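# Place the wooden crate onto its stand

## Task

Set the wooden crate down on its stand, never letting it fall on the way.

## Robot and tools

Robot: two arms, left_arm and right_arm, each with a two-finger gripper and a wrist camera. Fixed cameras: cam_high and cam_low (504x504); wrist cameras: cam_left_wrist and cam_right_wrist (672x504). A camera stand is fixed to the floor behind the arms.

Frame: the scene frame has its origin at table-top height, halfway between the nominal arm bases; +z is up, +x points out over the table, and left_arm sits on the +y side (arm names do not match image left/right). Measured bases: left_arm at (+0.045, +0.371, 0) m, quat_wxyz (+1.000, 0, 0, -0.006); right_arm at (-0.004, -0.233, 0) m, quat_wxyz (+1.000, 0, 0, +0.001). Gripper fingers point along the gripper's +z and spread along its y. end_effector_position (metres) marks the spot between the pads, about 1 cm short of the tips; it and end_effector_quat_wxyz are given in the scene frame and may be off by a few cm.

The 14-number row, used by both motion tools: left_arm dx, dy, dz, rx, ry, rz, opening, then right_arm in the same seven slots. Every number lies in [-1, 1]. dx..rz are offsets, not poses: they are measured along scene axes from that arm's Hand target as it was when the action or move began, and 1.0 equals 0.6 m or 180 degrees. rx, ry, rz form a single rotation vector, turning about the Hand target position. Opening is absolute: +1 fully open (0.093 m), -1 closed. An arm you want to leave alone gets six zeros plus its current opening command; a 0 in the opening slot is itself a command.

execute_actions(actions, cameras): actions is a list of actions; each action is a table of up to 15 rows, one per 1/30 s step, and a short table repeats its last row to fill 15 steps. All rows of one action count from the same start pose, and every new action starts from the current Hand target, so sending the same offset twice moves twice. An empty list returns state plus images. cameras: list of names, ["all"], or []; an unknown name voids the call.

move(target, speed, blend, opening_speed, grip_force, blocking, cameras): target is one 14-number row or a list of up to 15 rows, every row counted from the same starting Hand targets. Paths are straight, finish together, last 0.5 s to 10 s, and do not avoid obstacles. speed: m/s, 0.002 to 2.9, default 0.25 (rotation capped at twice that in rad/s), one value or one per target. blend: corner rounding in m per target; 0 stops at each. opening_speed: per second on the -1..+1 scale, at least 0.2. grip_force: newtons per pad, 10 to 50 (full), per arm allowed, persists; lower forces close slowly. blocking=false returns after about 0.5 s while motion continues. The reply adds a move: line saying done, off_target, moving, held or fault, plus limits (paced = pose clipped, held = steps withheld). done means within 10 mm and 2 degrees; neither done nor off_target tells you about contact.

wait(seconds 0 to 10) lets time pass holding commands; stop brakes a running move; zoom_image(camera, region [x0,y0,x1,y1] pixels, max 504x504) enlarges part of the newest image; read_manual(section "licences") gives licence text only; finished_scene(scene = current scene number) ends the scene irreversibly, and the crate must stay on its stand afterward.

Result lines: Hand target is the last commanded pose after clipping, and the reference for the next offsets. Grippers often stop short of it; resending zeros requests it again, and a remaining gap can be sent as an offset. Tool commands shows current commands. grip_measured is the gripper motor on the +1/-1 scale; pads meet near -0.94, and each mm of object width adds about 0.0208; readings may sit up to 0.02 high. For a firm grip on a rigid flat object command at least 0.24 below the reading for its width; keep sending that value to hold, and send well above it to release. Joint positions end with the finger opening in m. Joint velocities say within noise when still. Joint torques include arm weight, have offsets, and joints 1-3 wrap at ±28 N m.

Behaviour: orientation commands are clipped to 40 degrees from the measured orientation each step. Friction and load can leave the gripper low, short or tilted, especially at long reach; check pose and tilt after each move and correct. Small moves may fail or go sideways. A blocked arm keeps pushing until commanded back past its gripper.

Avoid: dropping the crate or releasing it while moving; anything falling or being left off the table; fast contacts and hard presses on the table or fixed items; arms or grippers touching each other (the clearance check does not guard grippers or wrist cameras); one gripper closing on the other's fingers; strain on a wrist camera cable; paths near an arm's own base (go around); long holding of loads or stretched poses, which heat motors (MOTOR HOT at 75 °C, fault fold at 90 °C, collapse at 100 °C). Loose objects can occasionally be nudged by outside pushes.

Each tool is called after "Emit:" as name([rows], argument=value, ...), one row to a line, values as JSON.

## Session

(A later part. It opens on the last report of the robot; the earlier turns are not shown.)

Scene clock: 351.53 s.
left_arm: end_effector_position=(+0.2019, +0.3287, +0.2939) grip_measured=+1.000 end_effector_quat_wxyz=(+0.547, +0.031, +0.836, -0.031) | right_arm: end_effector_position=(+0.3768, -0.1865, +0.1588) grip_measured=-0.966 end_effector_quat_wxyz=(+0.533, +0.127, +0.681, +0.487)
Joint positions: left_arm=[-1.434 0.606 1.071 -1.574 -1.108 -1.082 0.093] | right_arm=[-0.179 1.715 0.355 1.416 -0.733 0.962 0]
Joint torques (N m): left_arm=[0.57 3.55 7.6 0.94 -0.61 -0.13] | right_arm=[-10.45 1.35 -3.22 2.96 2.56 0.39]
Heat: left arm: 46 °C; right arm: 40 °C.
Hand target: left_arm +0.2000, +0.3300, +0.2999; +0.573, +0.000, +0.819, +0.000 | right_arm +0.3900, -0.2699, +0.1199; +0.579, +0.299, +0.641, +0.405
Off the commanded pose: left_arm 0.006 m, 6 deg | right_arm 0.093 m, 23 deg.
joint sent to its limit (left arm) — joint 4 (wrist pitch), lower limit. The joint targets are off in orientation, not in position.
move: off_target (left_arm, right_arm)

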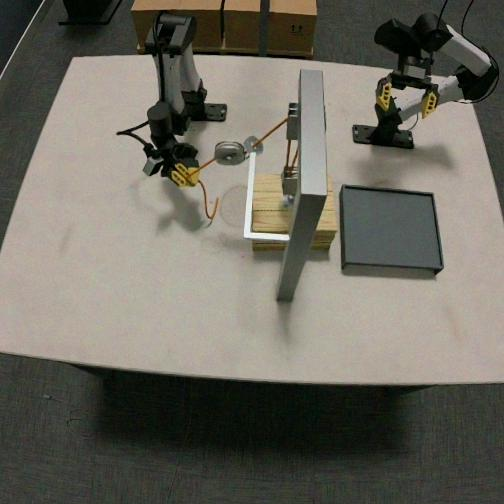

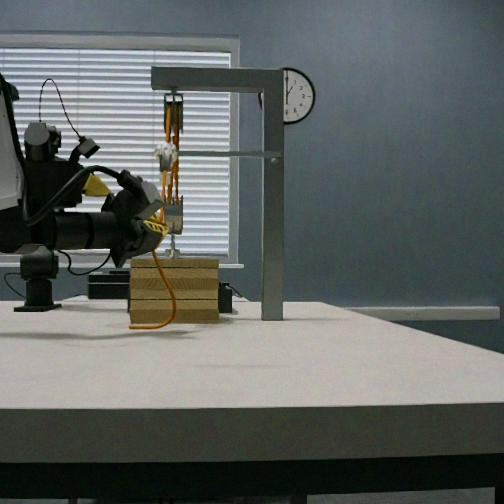

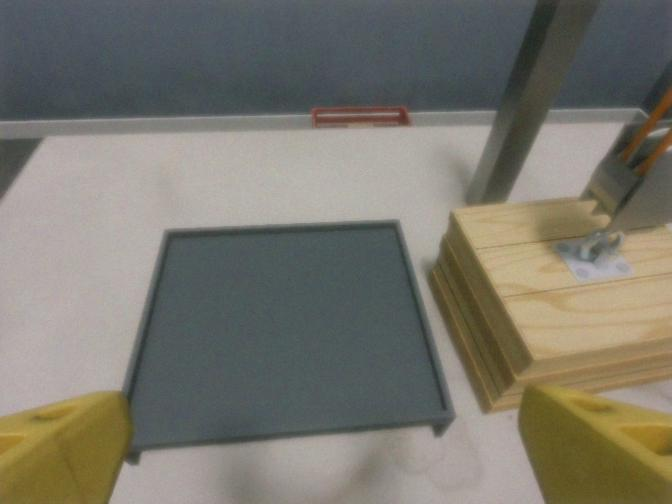

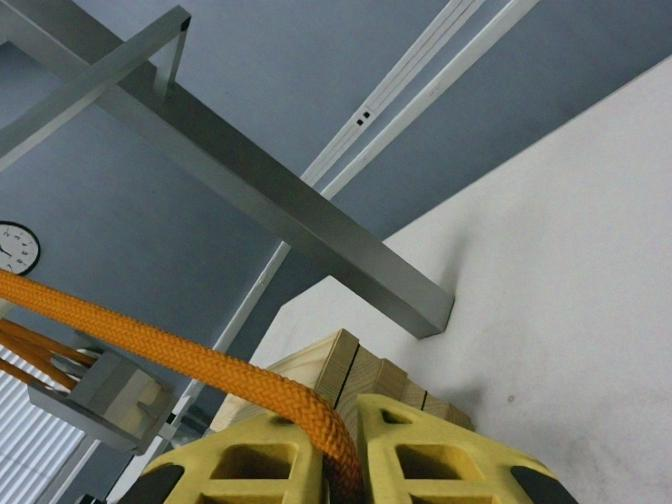

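Emit:
zoom_image(camera="cam_low", region=[110, 80, 250, 340])

Emit:
zoom_image(camera="cam_high", region=[150, 90, 330, 260])

Scaled by 1.938.

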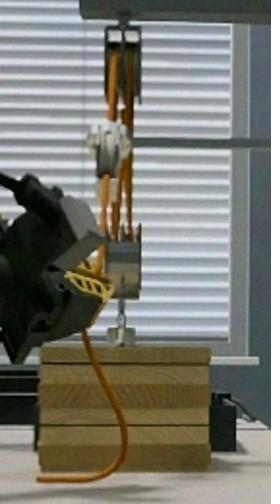

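Scaled by 2.800.

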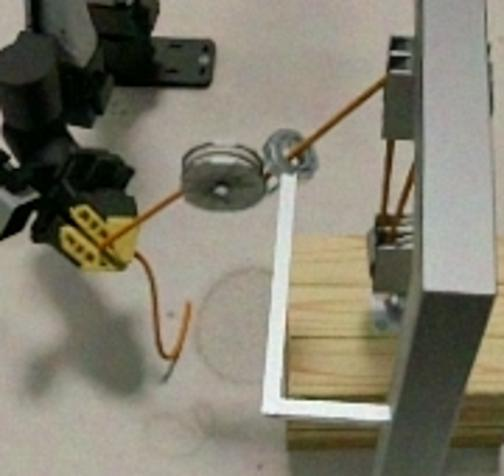

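Emit:
move(target=[0,0,0,0,0,0,1, 0,-0.1,-0.05,0,0,-0.1,-1], speed=0.06, cameras=["all"])

Scene clock: 376.97 s.
left_arm: end_effector_position=(+0.2019, +0.3287, +0.2939) grip_measured=+1.000 end_effector_quat_wxyz=(+0.547, +0.031, +0.836, -0.031) | right_arm: end_effector_position=(+0.3648, -0.1961, +0.1595) grip_measured=-0.966 end_effector_quat_wxyz=(+0.555, +0.130, +0.680, +0.461)
Joint positions: left_arm=[-1.434 0.606 1.071 -1.574 -1.108 -1.082 0.093] | right_arm=[-0.202 1.661 0.295 1.419 -0.705 0.916 0]
Joint torques (N m): left_arm=[0.58 3.59 7.64 0.95 -0.62 -0.14] | right_arm=[-14.71 6.57 -6.54 3.26 4.15 0.37]
Heat: left arm: 46 °C; right arm: 41 °C.
Hand target: left_arm +0.2000, +0.3300, +0.2999; +0.573, +0.000, +0.819, +0.000 | right_arm +0.3900, -0.3300, +0.0899; +0.635, +0.395, +0.587, +0.310
Off the commanded pose: left_arm 0.006 m, 6 deg | right_arm 0.153 m, 38 deg.
joint sent to its limit (left arm) — joint 4 (wrist pitch), lower limit. The joint targets are off in orientation, not in position.
move: off_target (left_arm, right_arm)

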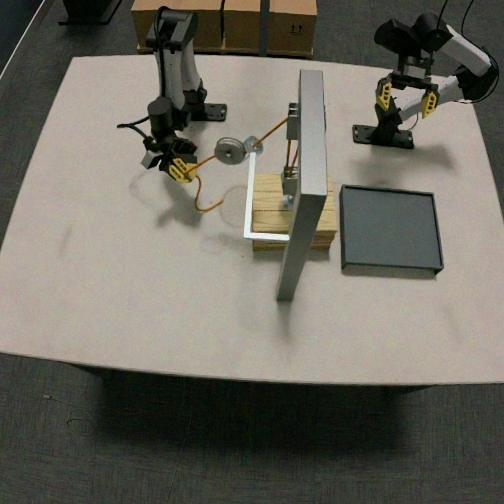

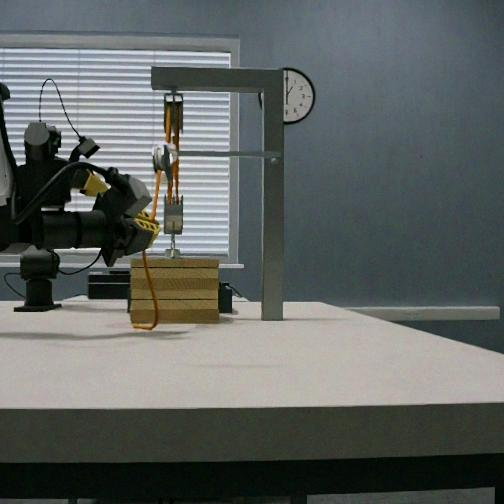

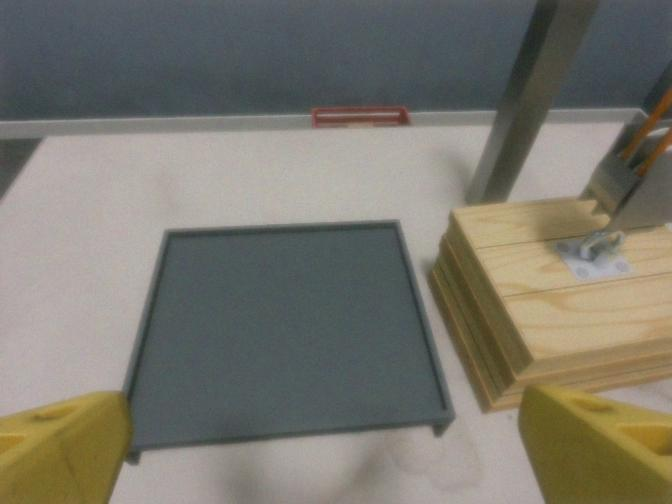

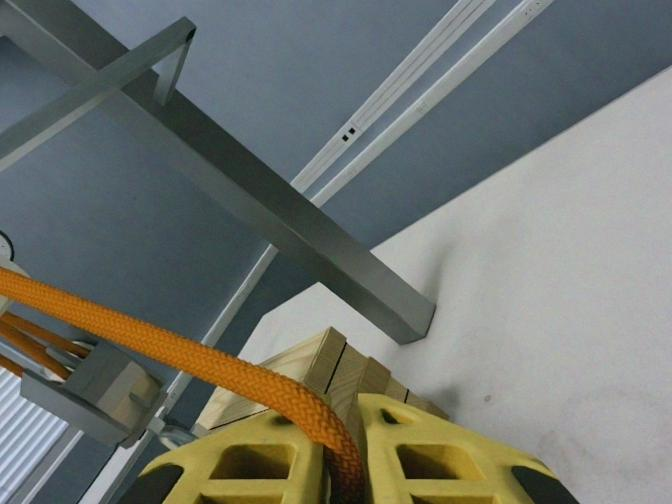

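Emit:
zoom_image(camera="cam_left_wrist", region=[400, 80, 672, 430])

Emit:
zoom_image(camera="cam_low", region=[110, 80, 250, 340])

Emit:
zoom_image(camera="cam_high", region=[180, 100, 320, 200])

Scaled by 1.440.

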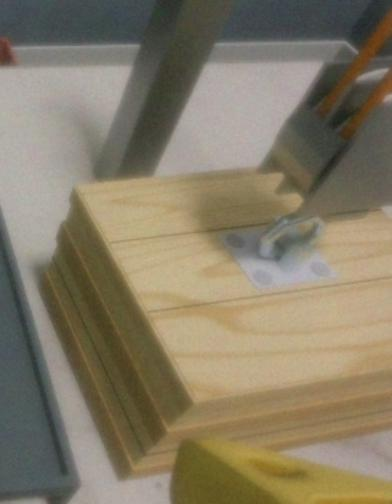

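Scaled by 1.938.

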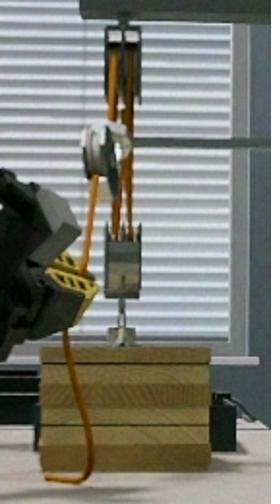

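Scaled by 3.600.

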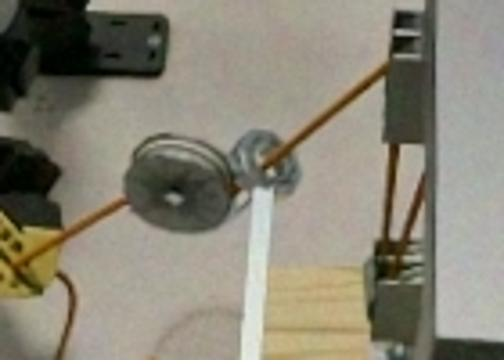

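Emit:
move(target=[0,-0.3833,0.05,-0.0437,-0.1055,-0.2473,1, -0.025,0.1333,0.067,0,0,0,-1], speed=0.2, cameras=["all"])

Scene clock: 400.80 s.
left_arm: end_effector_position=(+0.1990, +0.1027, +0.3392) grip_measured=+1.000 end_effector_quat_wxyz=(+0.656, +0.260, +0.651, -0.278) | right_arm: end_effector_position=(+0.3763, -0.1891, +0.1587) grip_measured=-0.966 end_effector_quat_wxyz=(+0.605, +0.279, +0.634, +0.392)
Joint positions: left_arm=[-1.33 0.77 0.681 0.108 -0.561 -0.011 0.093] | right_arm=[0.076 1.623 0.251 1.413 -0.083 0.993 0]
Joint torques (N m): left_arm=[0.49 -0.65 6.23 2.12 0.1 0.13] | right_arm=[-4.15 1.01 -0.31 3.02 2.39 0.36]
Heat: left arm: 45 °C; right arm: 45 °C.
Hand target: left_arm +0.2000, +0.1001, +0.3298; +0.653, +0.271, +0.653, -0.270 | right_arm +0.3750, -0.2499, +0.1301; +0.635, +0.395, +0.587, +0.310
Off the commanded pose: left_arm 0.010 m, 2 deg | right_arm 0.067 m, 18 deg.
move: off_target (right_arm)

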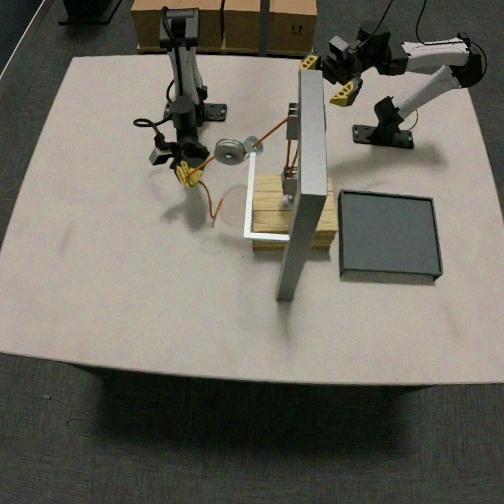

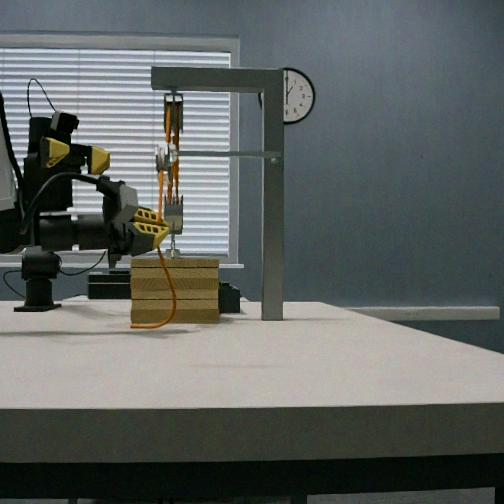

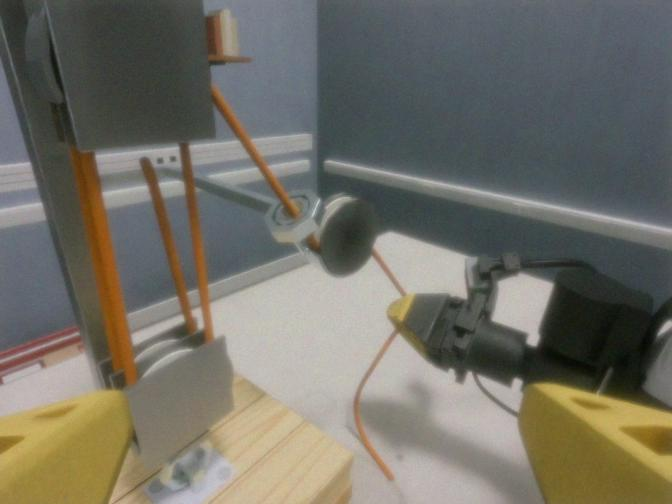

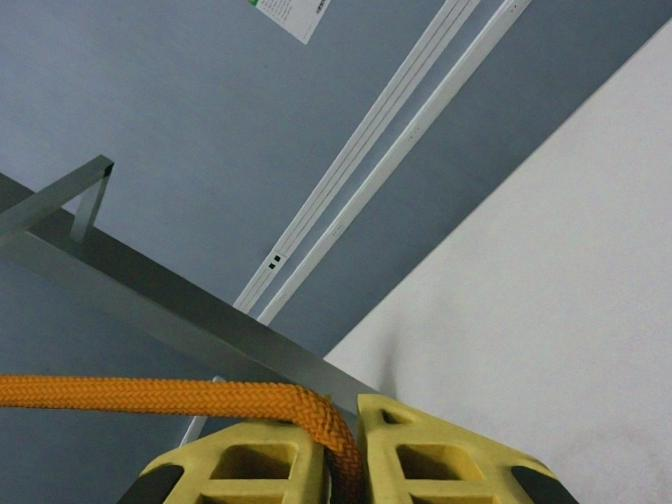

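Emit:
zoom_image(camera="cam_left_wrist", region=[200, 140, 450, 320])

Emit:
zoom_image(camera="cam_left_wrist", region=[20, 120, 370, 504])

Scaled by 2.016.

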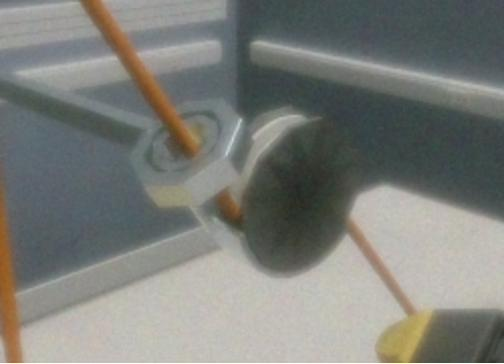

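Scaled by 1.312.

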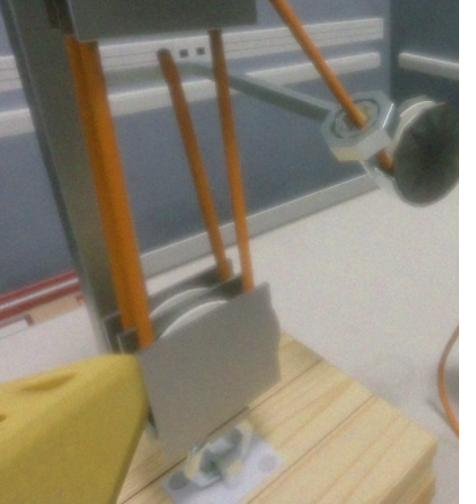

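Emit:
move(target=[0,0,0,0,0,0,1, 0.0083,-0.2167,-0.1,0.1594,-0.0502,-0.0815,-1], speed=0.06, cameras=["all"])

Scene clock: 438.77 s.
left_arm: end_effector_position=(+0.1989, +0.1026, +0.3394) grip_measured=+1.000 end_effector_quat_wxyz=(+0.656, +0.260, +0.651, -0.279) | right_arm: end_effector_position=(+0.3672, -0.2451, +0.1099) grip_measured=-0.966 end_effector_quat_wxyz=(+0.425, +0.393, +0.620, +0.530)
Joint positions: left_arm=[-1.33 0.77 0.681 0.108 -0.56 -0.011 0.093] | right_arm=[-0.307 1.784 0.267 1.421 -0.632 1.403 0]
Joint torques (N m): left_arm=[0.46 -0.64 6.24 2.11 0.11 0.14] | right_arm=[-13.33 5.05 -1.59 3.76 4.34 0.57]
Heat: left arm: 42 °C; right arm: 46 °C.
Hand target: left_arm +0.2000, +0.1000, +0.3299; +0.653, +0.271, +0.653, -0.270 | right_arm +0.3800, -0.3800, +0.0702; +0.586, +0.574, +0.405, +0.404
Off the commanded pose: left_arm 0.010 m, 2 deg | right_arm 0.141 m, 43 deg; orientation clipped.
joint sent to its limit (right arm) — joint 4 (wrist pitch), upper limit. The joint targets are off in position and orientation.
move: off_target (right_arm); limits=paced

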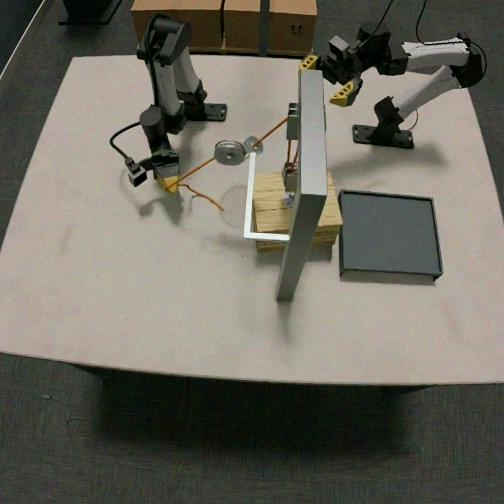

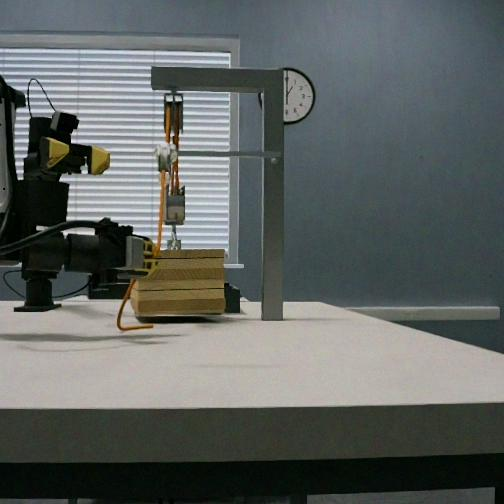

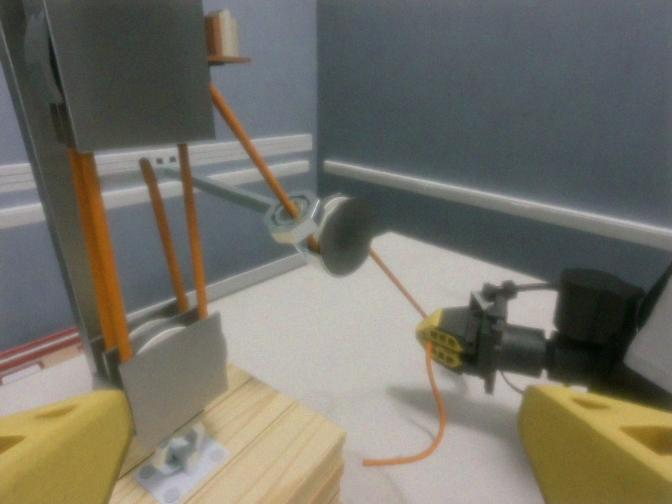

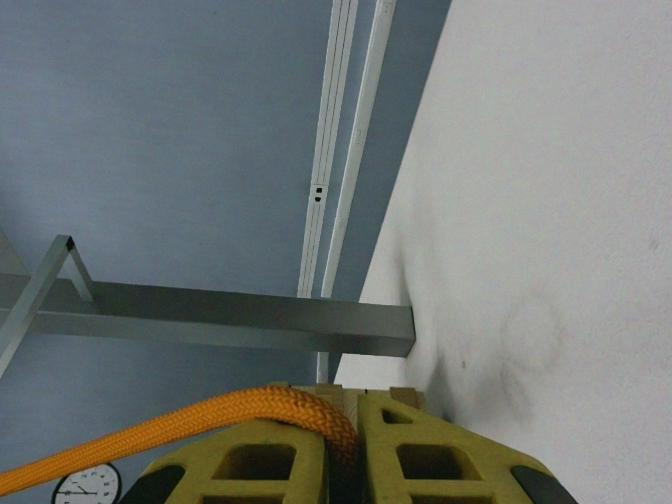

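Emit:
move(target=[0,0,0,0,0,0,1, -0.0667,-0.2,-0.02,0,0,-0.083,-1], speed=0.06, cameras=["all"])

Scene clock: 460.73 s.
left_arm: end_effector_position=(+0.1989, +0.1026, +0.3394) grip_measured=+1.000 end_effector_quat_wxyz=(+0.656, +0.260, +0.651, -0.279) | right_arm: end_effector_position=(+0.2958, -0.3752, +0.0958) grip_measured=-0.966 end_effector_quat_wxyz=(+0.400, +0.361, +0.619, +0.571)
Joint positions: left_arm=[-1.33 0.77 0.681 0.108 -0.56 -0.011 0.093] | right_arm=[-0.968 1.974 0.412 1.406 -1.396 1.334 0]
Joint torques (N m): left_arm=[0.51 -0.66 6.22 2.11 0.11 0.14] | right_arm=[-9.11 -1.06 5.23 2.19 4.59 0.29]
Heat: left arm: 42 °C; right arm: 55 °C.
Hand target: left_arm +0.2000, +0.1000, +0.3299; +0.653, +0.271, +0.653, -0.270 | right_arm +0.3400, -0.4999, +0.0581; +0.572, +0.550, +0.440, +0.421
Off the commanded pose: left_arm 0.010 m, 2 deg | right_arm 0.138 m, 60 deg; orientation clipped.
move: off_target (right_arm); limits=paced

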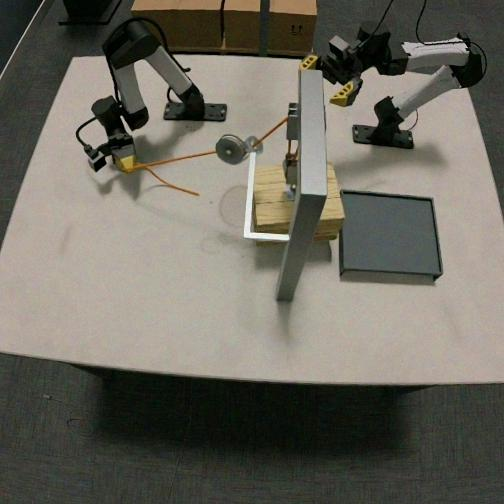

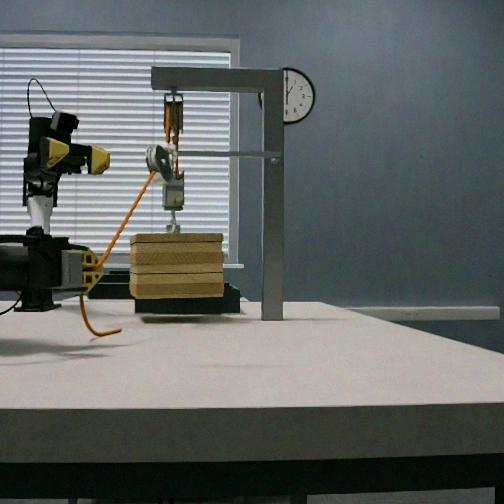

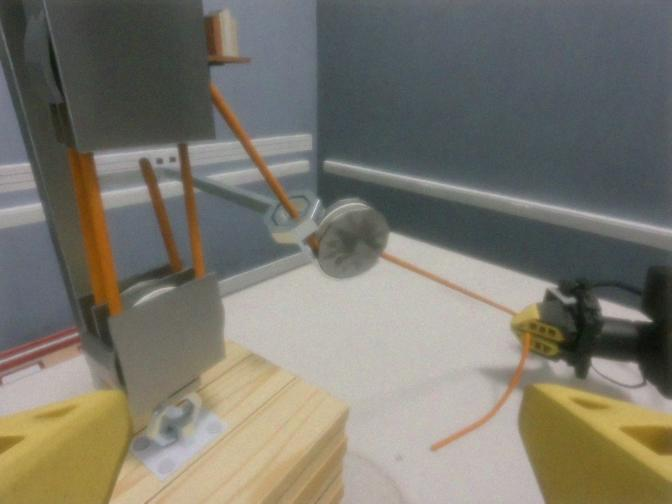

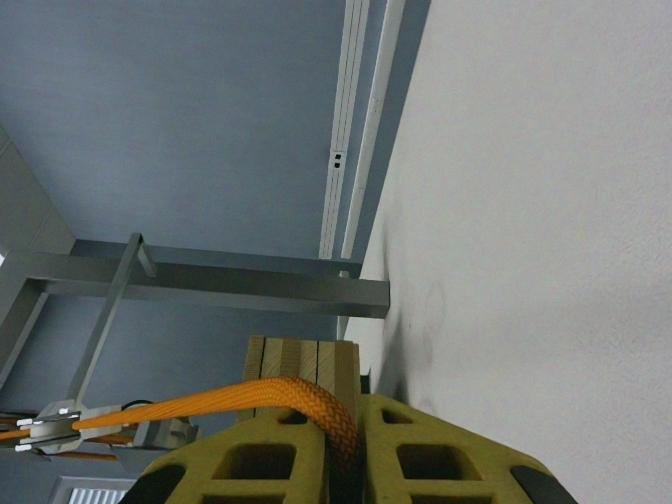

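Emit:
move(target=[0.3417,0.7667,-0.3833,0.0869,0.4944,0.0876,-1, -0.0667,-0.1667,-0.0133,0,0,0,-1], speed=0.2, cameras=["all"])

Scene clock: 502.50 s.
left_arm: end_effector_position=(+0.4044, +0.5559, +0.1036) grip_measured=-0.972 end_effector_quat_wxyz=(+0.037, +0.001, +0.979, -0.199) | right_arm: end_effector_position=(+0.2723, -0.4506, +0.0887) grip_measured=-0.966 end_effector_quat_wxyz=(+0.431, +0.365, +0.607, +0.559)
Joint positions: left_arm=[0.637 2.272 2.094 -1.576 0.367 0.662 0] | right_arm=[-1.168 2.115 0.601 1.396 -1.539 1.338 0]
Joint torques (N m): left_arm=[0.25 -11.03 8.1 -0.14 0.18 -0.09] | right_arm=[-11.82 -1.74 10.96 1.45 4.33 0.4]
Heat: left arm: 42 °C; right arm: 68 °C.
Hand target: left_arm +0.4051, +0.5601, +0.1000; +0.001, +0.000, +0.976, -0.216 | right_arm +0.3000, -0.6000, +0.0502; +0.572, +0.550, +0.440, +0.421
Off the commanded pose: left_arm 0.006 m, 5 deg | right_arm 0.157 m, 37 deg.
joint sent to its limit (left arm) — joint 4 (wrist pitch), lower limit. The joint targets are off in orientation, not in position.
move: off_target (left_arm, right_arm)

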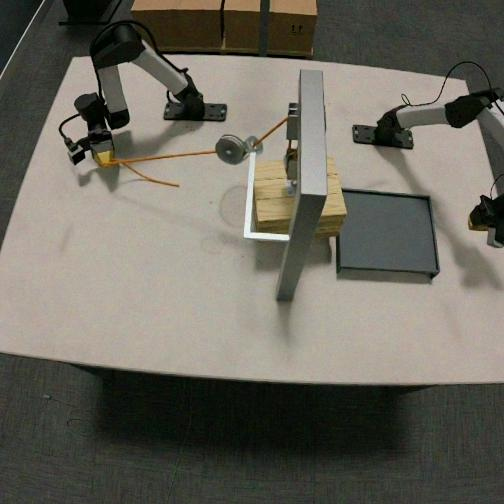

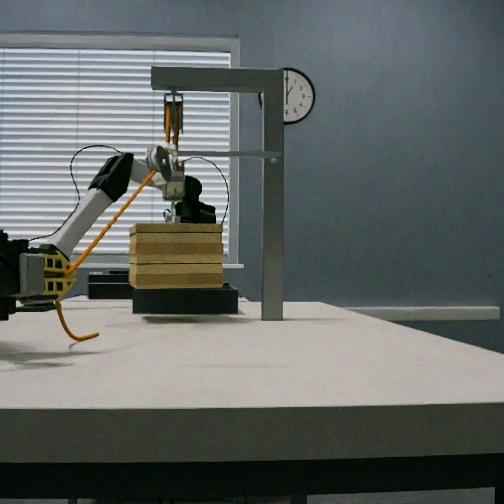

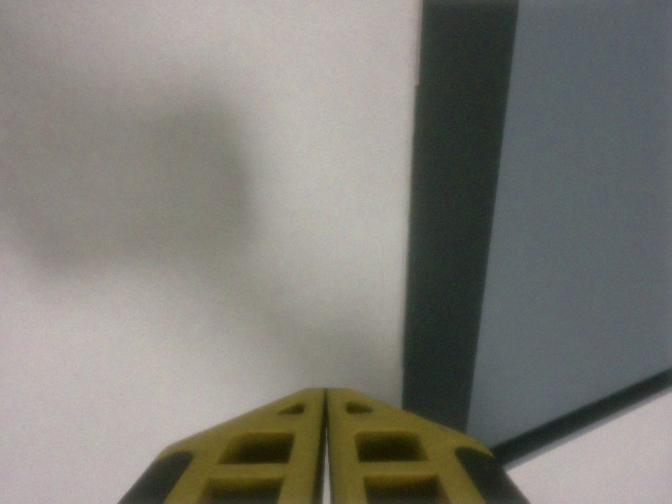

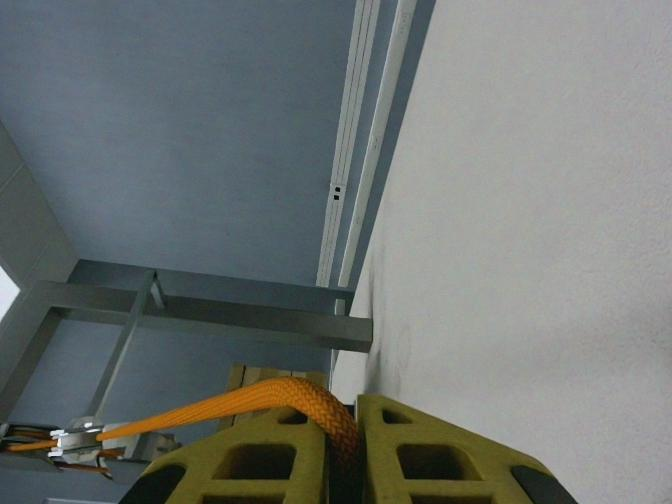

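Emit:
move([
  [0,0,-0.1167,0,0,0,-1, -0.01,0.05,0.01,-0.0245,0.0025,0.2015,-1],
  [0,-0.3333,-0.1167,0,0,0,-1, -0.01,0.05,0.01,-0.0245,0.0025,0.2015,-1],
], speed=0.15, blend=0.02, cameras=["all"])

Scene clock: 515.97 s.
left_arm: end_effector_position=(+0.4024, +0.3733, +0.0182) grip_measured=-0.972 end_effector_quat_wxyz=(-0.017, +0.002, +0.981, -0.195) | right_arm: end_effector_position=(+0.3262, -0.5113, +0.0824) grip_measured=-0.966 end_effector_quat_wxyz=(+0.449, +0.294, +0.643, +0.546)
Joint positions: left_arm=[0.193 2.066 1.425 -1.041 0.378 0.207 0] | right_arm=[-1.103 2.348 1.016 1.39 -1.555 1.371 0]
Joint torques (N m): left_arm=[-1.16 -14.65 4.52 0.28 0.85 -0.19] | right_arm=[-12.29 -3.37 10.91 0.84 0.18 0.42]
Heat: left arm: 42 °C; right arm: 65 °C.
Hand target: left_arm +0.4049, +0.3602, +0.0300; +0.000, +0.000, +0.976, -0.216 | right_arm +0.2939, -0.5699, +0.0561; +0.431, +0.366, +0.607, +0.559
Off the commanded pose: left_arm 0.018 m, 3 deg | right_arm 0.072 m, 9 deg.
joint sent to its limit (right arm) — joint 5 (wrist yaw), lower limit. The joint targets are off in position and orientation.
move: off_target (left_arm, right_arm)

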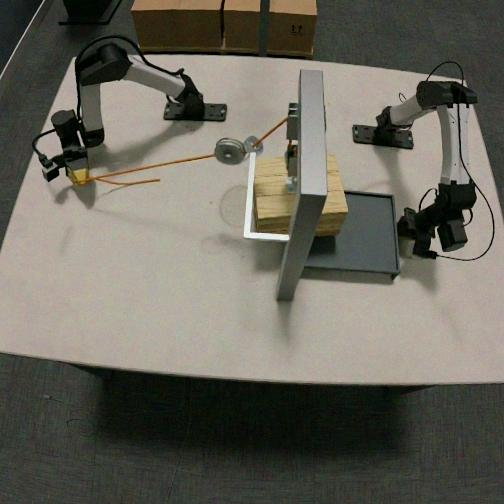

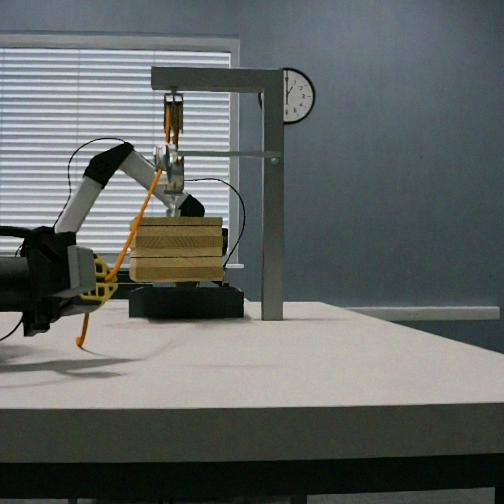

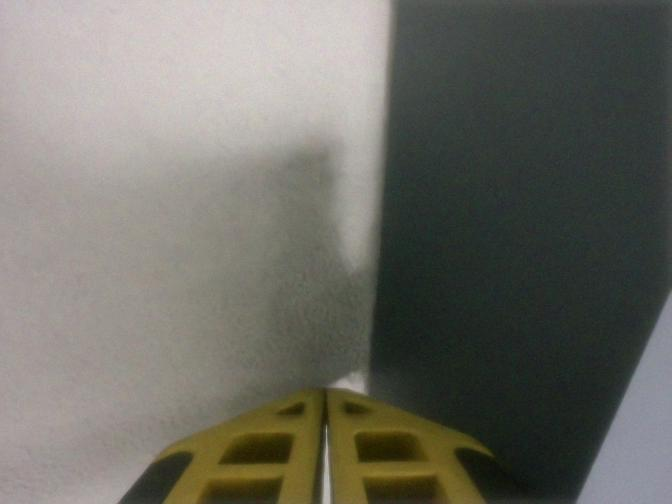

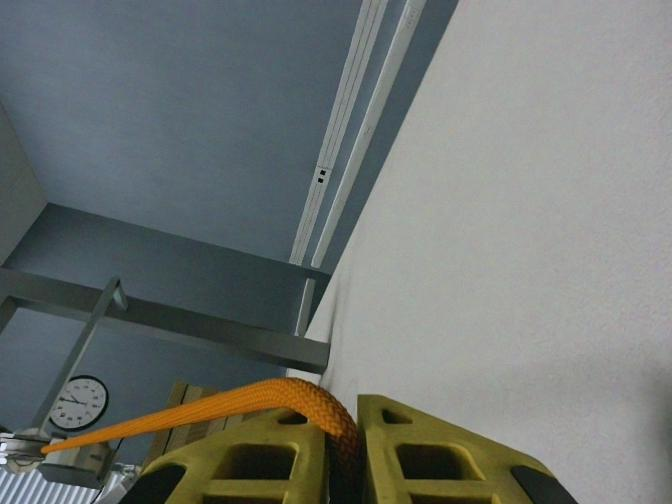

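Emit:
move(target=[0,-0.142,0.02,0,0,0,-1, 0,0,0,0,0,0,-1], speed=0.12, cameras=["all"])

Emit:
zoom_image(camera="cam_high", region=[230, 130, 430, 300])

Emit:
zoom_image(camera="cam_low", region=[100, 190, 280, 340])

Scene clock: 529.37 s.
left_arm: end_effector_position=(+0.4015, +0.2904, +0.0247) grip_measured=-0.972 end_effector_quat_wxyz=(-0.023, -0.001, +0.983, -0.185) | right_arm: end_effector_position=(+0.3262, -0.5113, +0.0824) grip_measured=-0.966 end_effector_quat_wxyz=(+0.449, +0.294, +0.643, +0.546)
Joint positions: left_arm=[-0.041 2.016 1.384 -0.965 0.373 -0.051 0] | right_arm=[-1.103 2.348 1.016 1.39 -1.555 1.371 0]
Joint torques (N m): left_arm=[-1.17 -15.31 5.11 0.53 0.93 -0.19] | right_arm=[-12.63 -3.52 10.84 0.85 0.16 0.49]
Heat: left arm: 42 °C; right arm: 55 °C.
Hand target: left_arm +0.4050, +0.2749, +0.0420; +0.001, +0.000, +0.976, -0.216 | right_arm +0.2939, -0.5699, +0.0561; +0.431, +0.366, +0.607, +0.559
Off the commanded pose: left_arm 0.023 m, 5 deg | right_arm 0.072 m, 10 deg.
joint sent to its limit (right arm) — joint 5 (wrist yaw), lower limit. The joint targets are off in position and orientation.
move: off_target (left_arm, right_arm)

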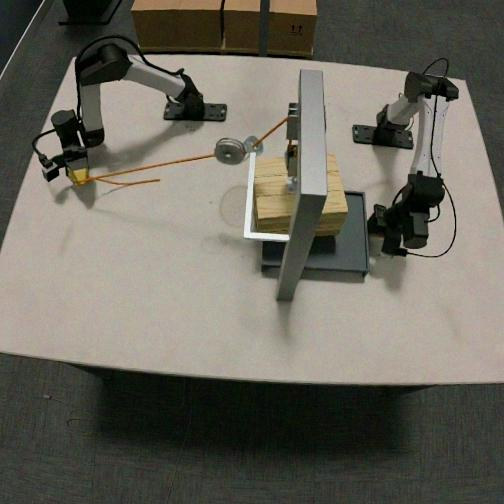

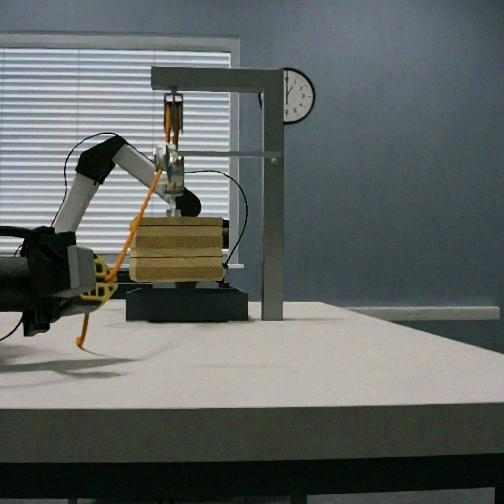

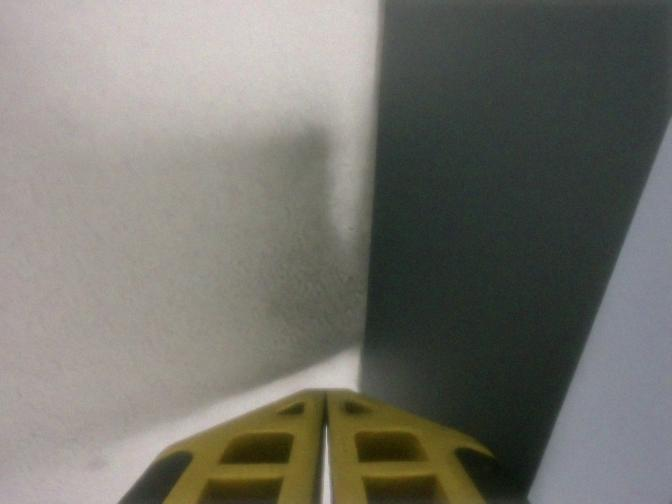

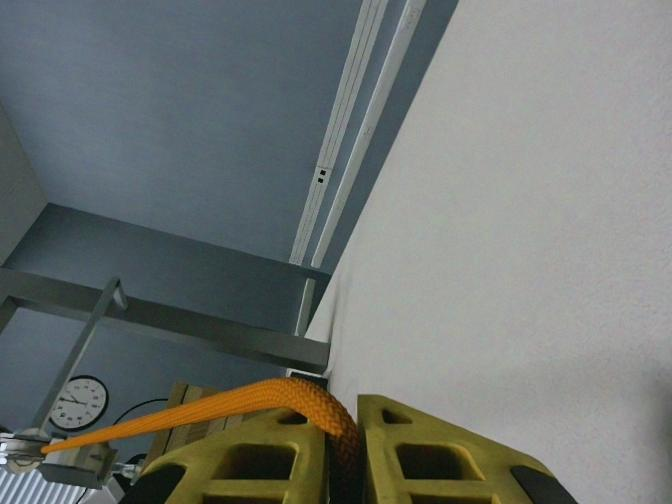

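Scaled by 2.520.

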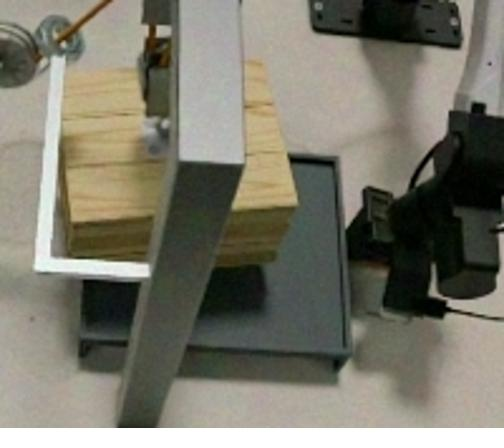

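Scaled by 2.800.

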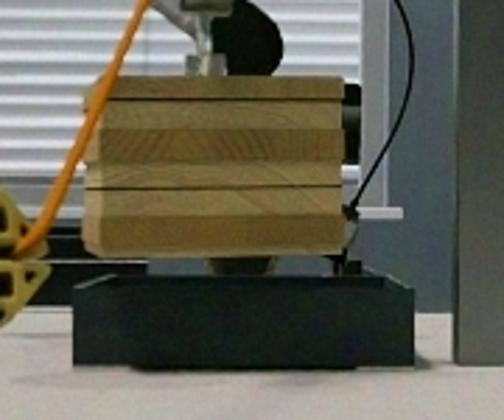

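Emit:
move([
  [0,0.0585,0,0,0,0,-1, 0,0,0,0,0,0,-1],
  [0,0.0585,0.1467,0.1389,0,0,-0.3, 0,0,0,0,0,0,-1],
  [0,-0.0182,0.0967,0.1389,0,0,-0.3, 0,0,0,0,0,0,-1],
], speed=0.2, blend=[0.01,0.01,0], cameras=["all"])

Emit:
zoom_image(camera="cam_high", region=[230, 130, 430, 300])

Scene clock: 569.63 s.
left_arm: end_effector_position=(+0.4057, +0.2621, +0.1120) grip_measured=-0.302 end_effector_quat_wxyz=(+0.013, +0.007, +1.000, -0.007) | right_arm: end_effector_position=(+0.3262, -0.5113, +0.0824) grip_measured=-0.966 end_effector_quat_wxyz=(+0.449, +0.294, +0.643, +0.546)
Joint positions: left_arm=[-0.278 1.951 1.694 -1.286 0.007 -0.277 0.031] | right_arm=[-1.103 2.348 1.016 1.39 -1.555 1.371 0]
Joint torques (N m): left_arm=[0.08 -8.88 5.24 0.54 -0.07 -0.11] | right_arm=[-12.51 -3.52 10.74 0.83 0.12 0.45]
Heat: left arm: 52 °C; right arm: 46 °C.
Hand target: left_arm +0.4050, +0.2641, +0.1001; +0.001, +0.000, +1.000, +0.000 | right_arm +0.2939, -0.5699, +0.0561; +0.431, +0.366, +0.607, +0.559
Off the commanded pose: left_arm 0.012 m, 2 deg | right_arm 0.072 m, 10 deg.
joint sent to its limit (right arm) — joint 5 (wrist yaw), lower limit. The joint targets are off in position and orientation.
move: off_target (left_arm, right_arm); blend cut to 0 m at target 2; target 2's new opening was sent with left_arm's hand 0.012 m and 2 deg from that target

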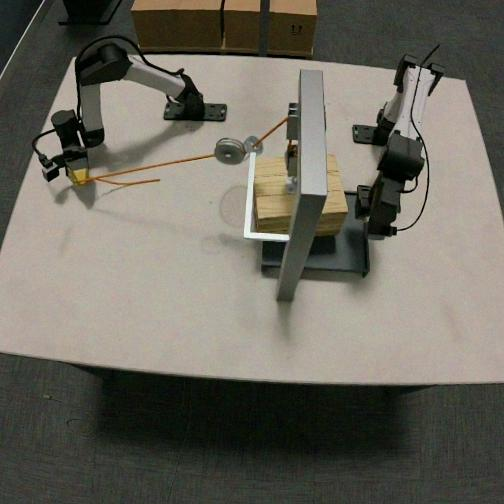

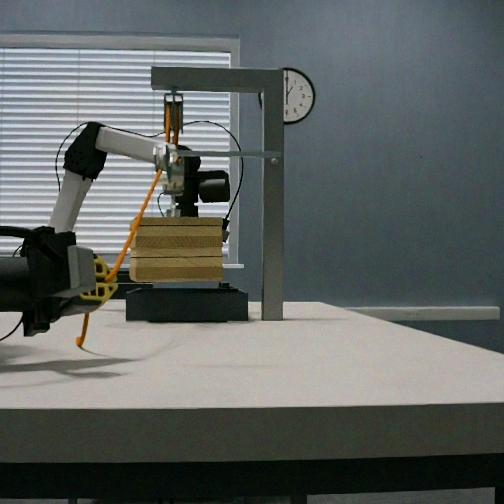

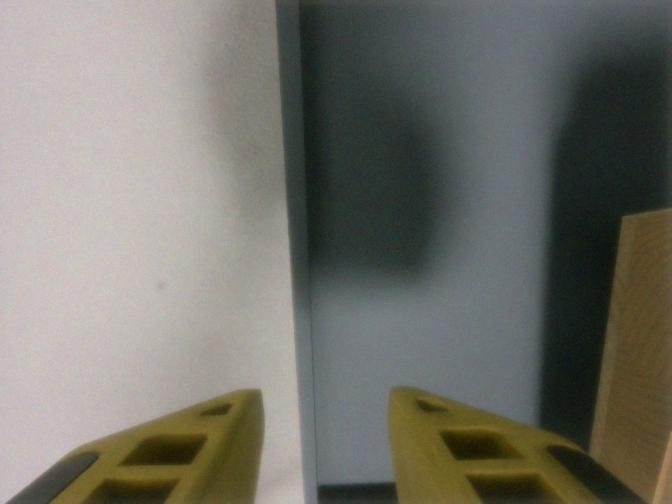

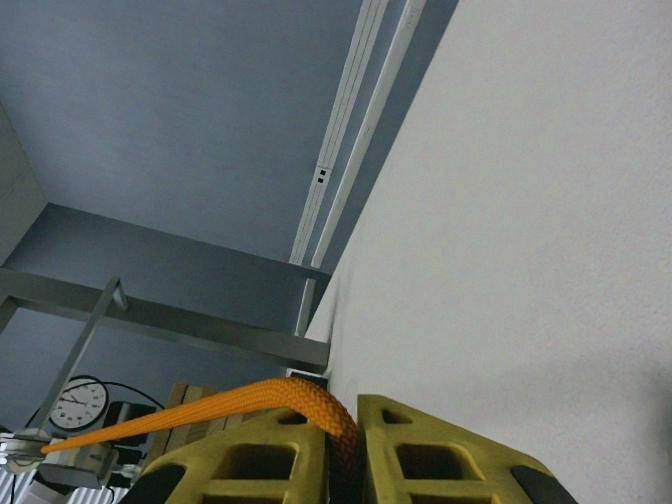

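Scaled by 2.520.

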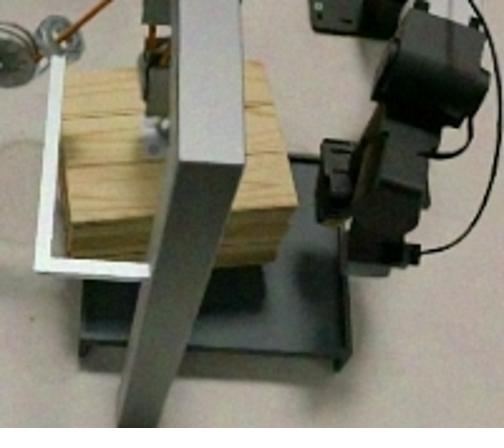

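Emit:
zoom_image(camera="cam_high", region=[240, 140, 380, 290])

Emit:
zoom_image(camera="cam_low", region=[110, 200, 270, 340])

Scaled by 3.360.

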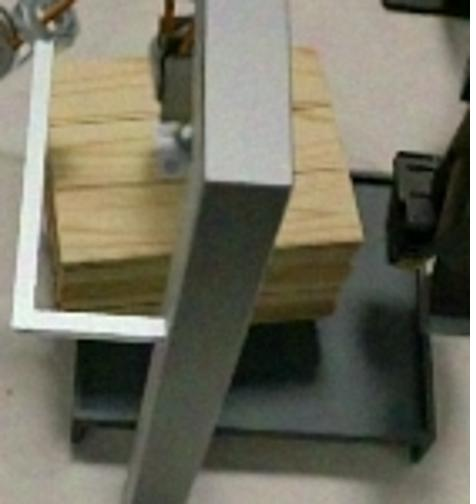

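Scaled by 3.150.

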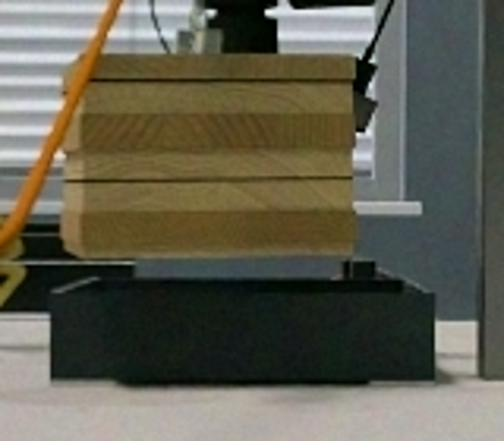

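Emit:
move(target=[0,0.01,-0.0785,0,0,0,-0.3, 0,0,0,0,0,0,-1], speed=0.1, cameras=["cam_left_wrist", "cam_low"])

Scene clock: 669.73 s.
left_arm: end_effector_position=(+0.4061, +0.2665, +0.0631) grip_measured=-0.302 end_effector_quat_wxyz=(+0.010, +0.001, +1.000, -0.006) | right_arm: end_effector_position=(+0.3262, -0.5113, +0.0824) grip_measured=-0.966 end_effector_quat_wxyz=(+0.449, +0.294, +0.643, +0.546)
Joint positions: left_arm=[-0.266 1.975 1.532 -1.105 0.007 -0.277 0.031] | right_arm=[-1.103 2.348 1.016 1.39 -1.555 1.371 0]
Joint torques (N m): left_arm=[0.42 -9.21 5.38 0.53 -0.07 0.06] | right_arm=[-12.27 -3.38 10.56 0.87 0.13 0.47]
Heat: left arm: 41 °C; right arm: 48 °C.
Hand target: left_arm +0.4051, +0.2700, +0.0529; +0.001, +0.000, +1.000, +0.000 | right_arm +0.2939, -0.5699, +0.0561; +0.431, +0.366, +0.607, +0.559
Off the commanded pose: left_arm 0.011 m, 1 deg | right_arm 0.072 m, 10 deg.
joint sent to its limit (right arm) — joint 5 (wrist yaw), lower limit. The joint targets are off in position and orientation.
move: off_target (left_arm, right_arm)
Images, in order (width x height): cam_low 504x504, cam_left_wrist 672x504.

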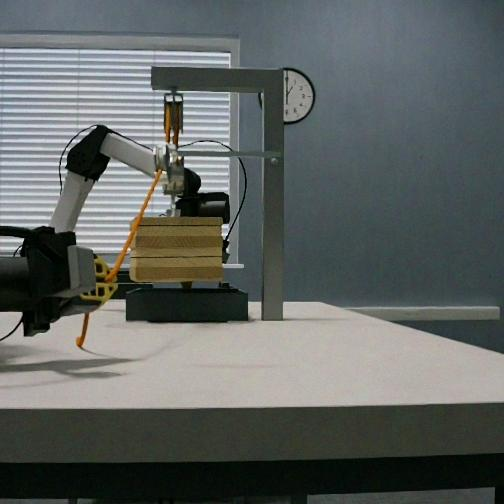

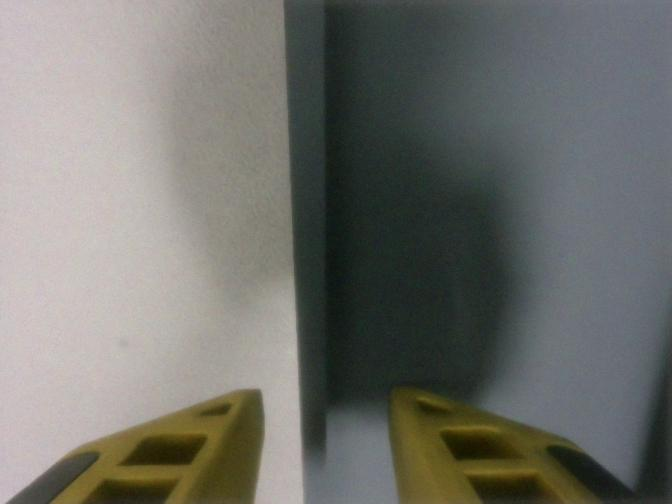

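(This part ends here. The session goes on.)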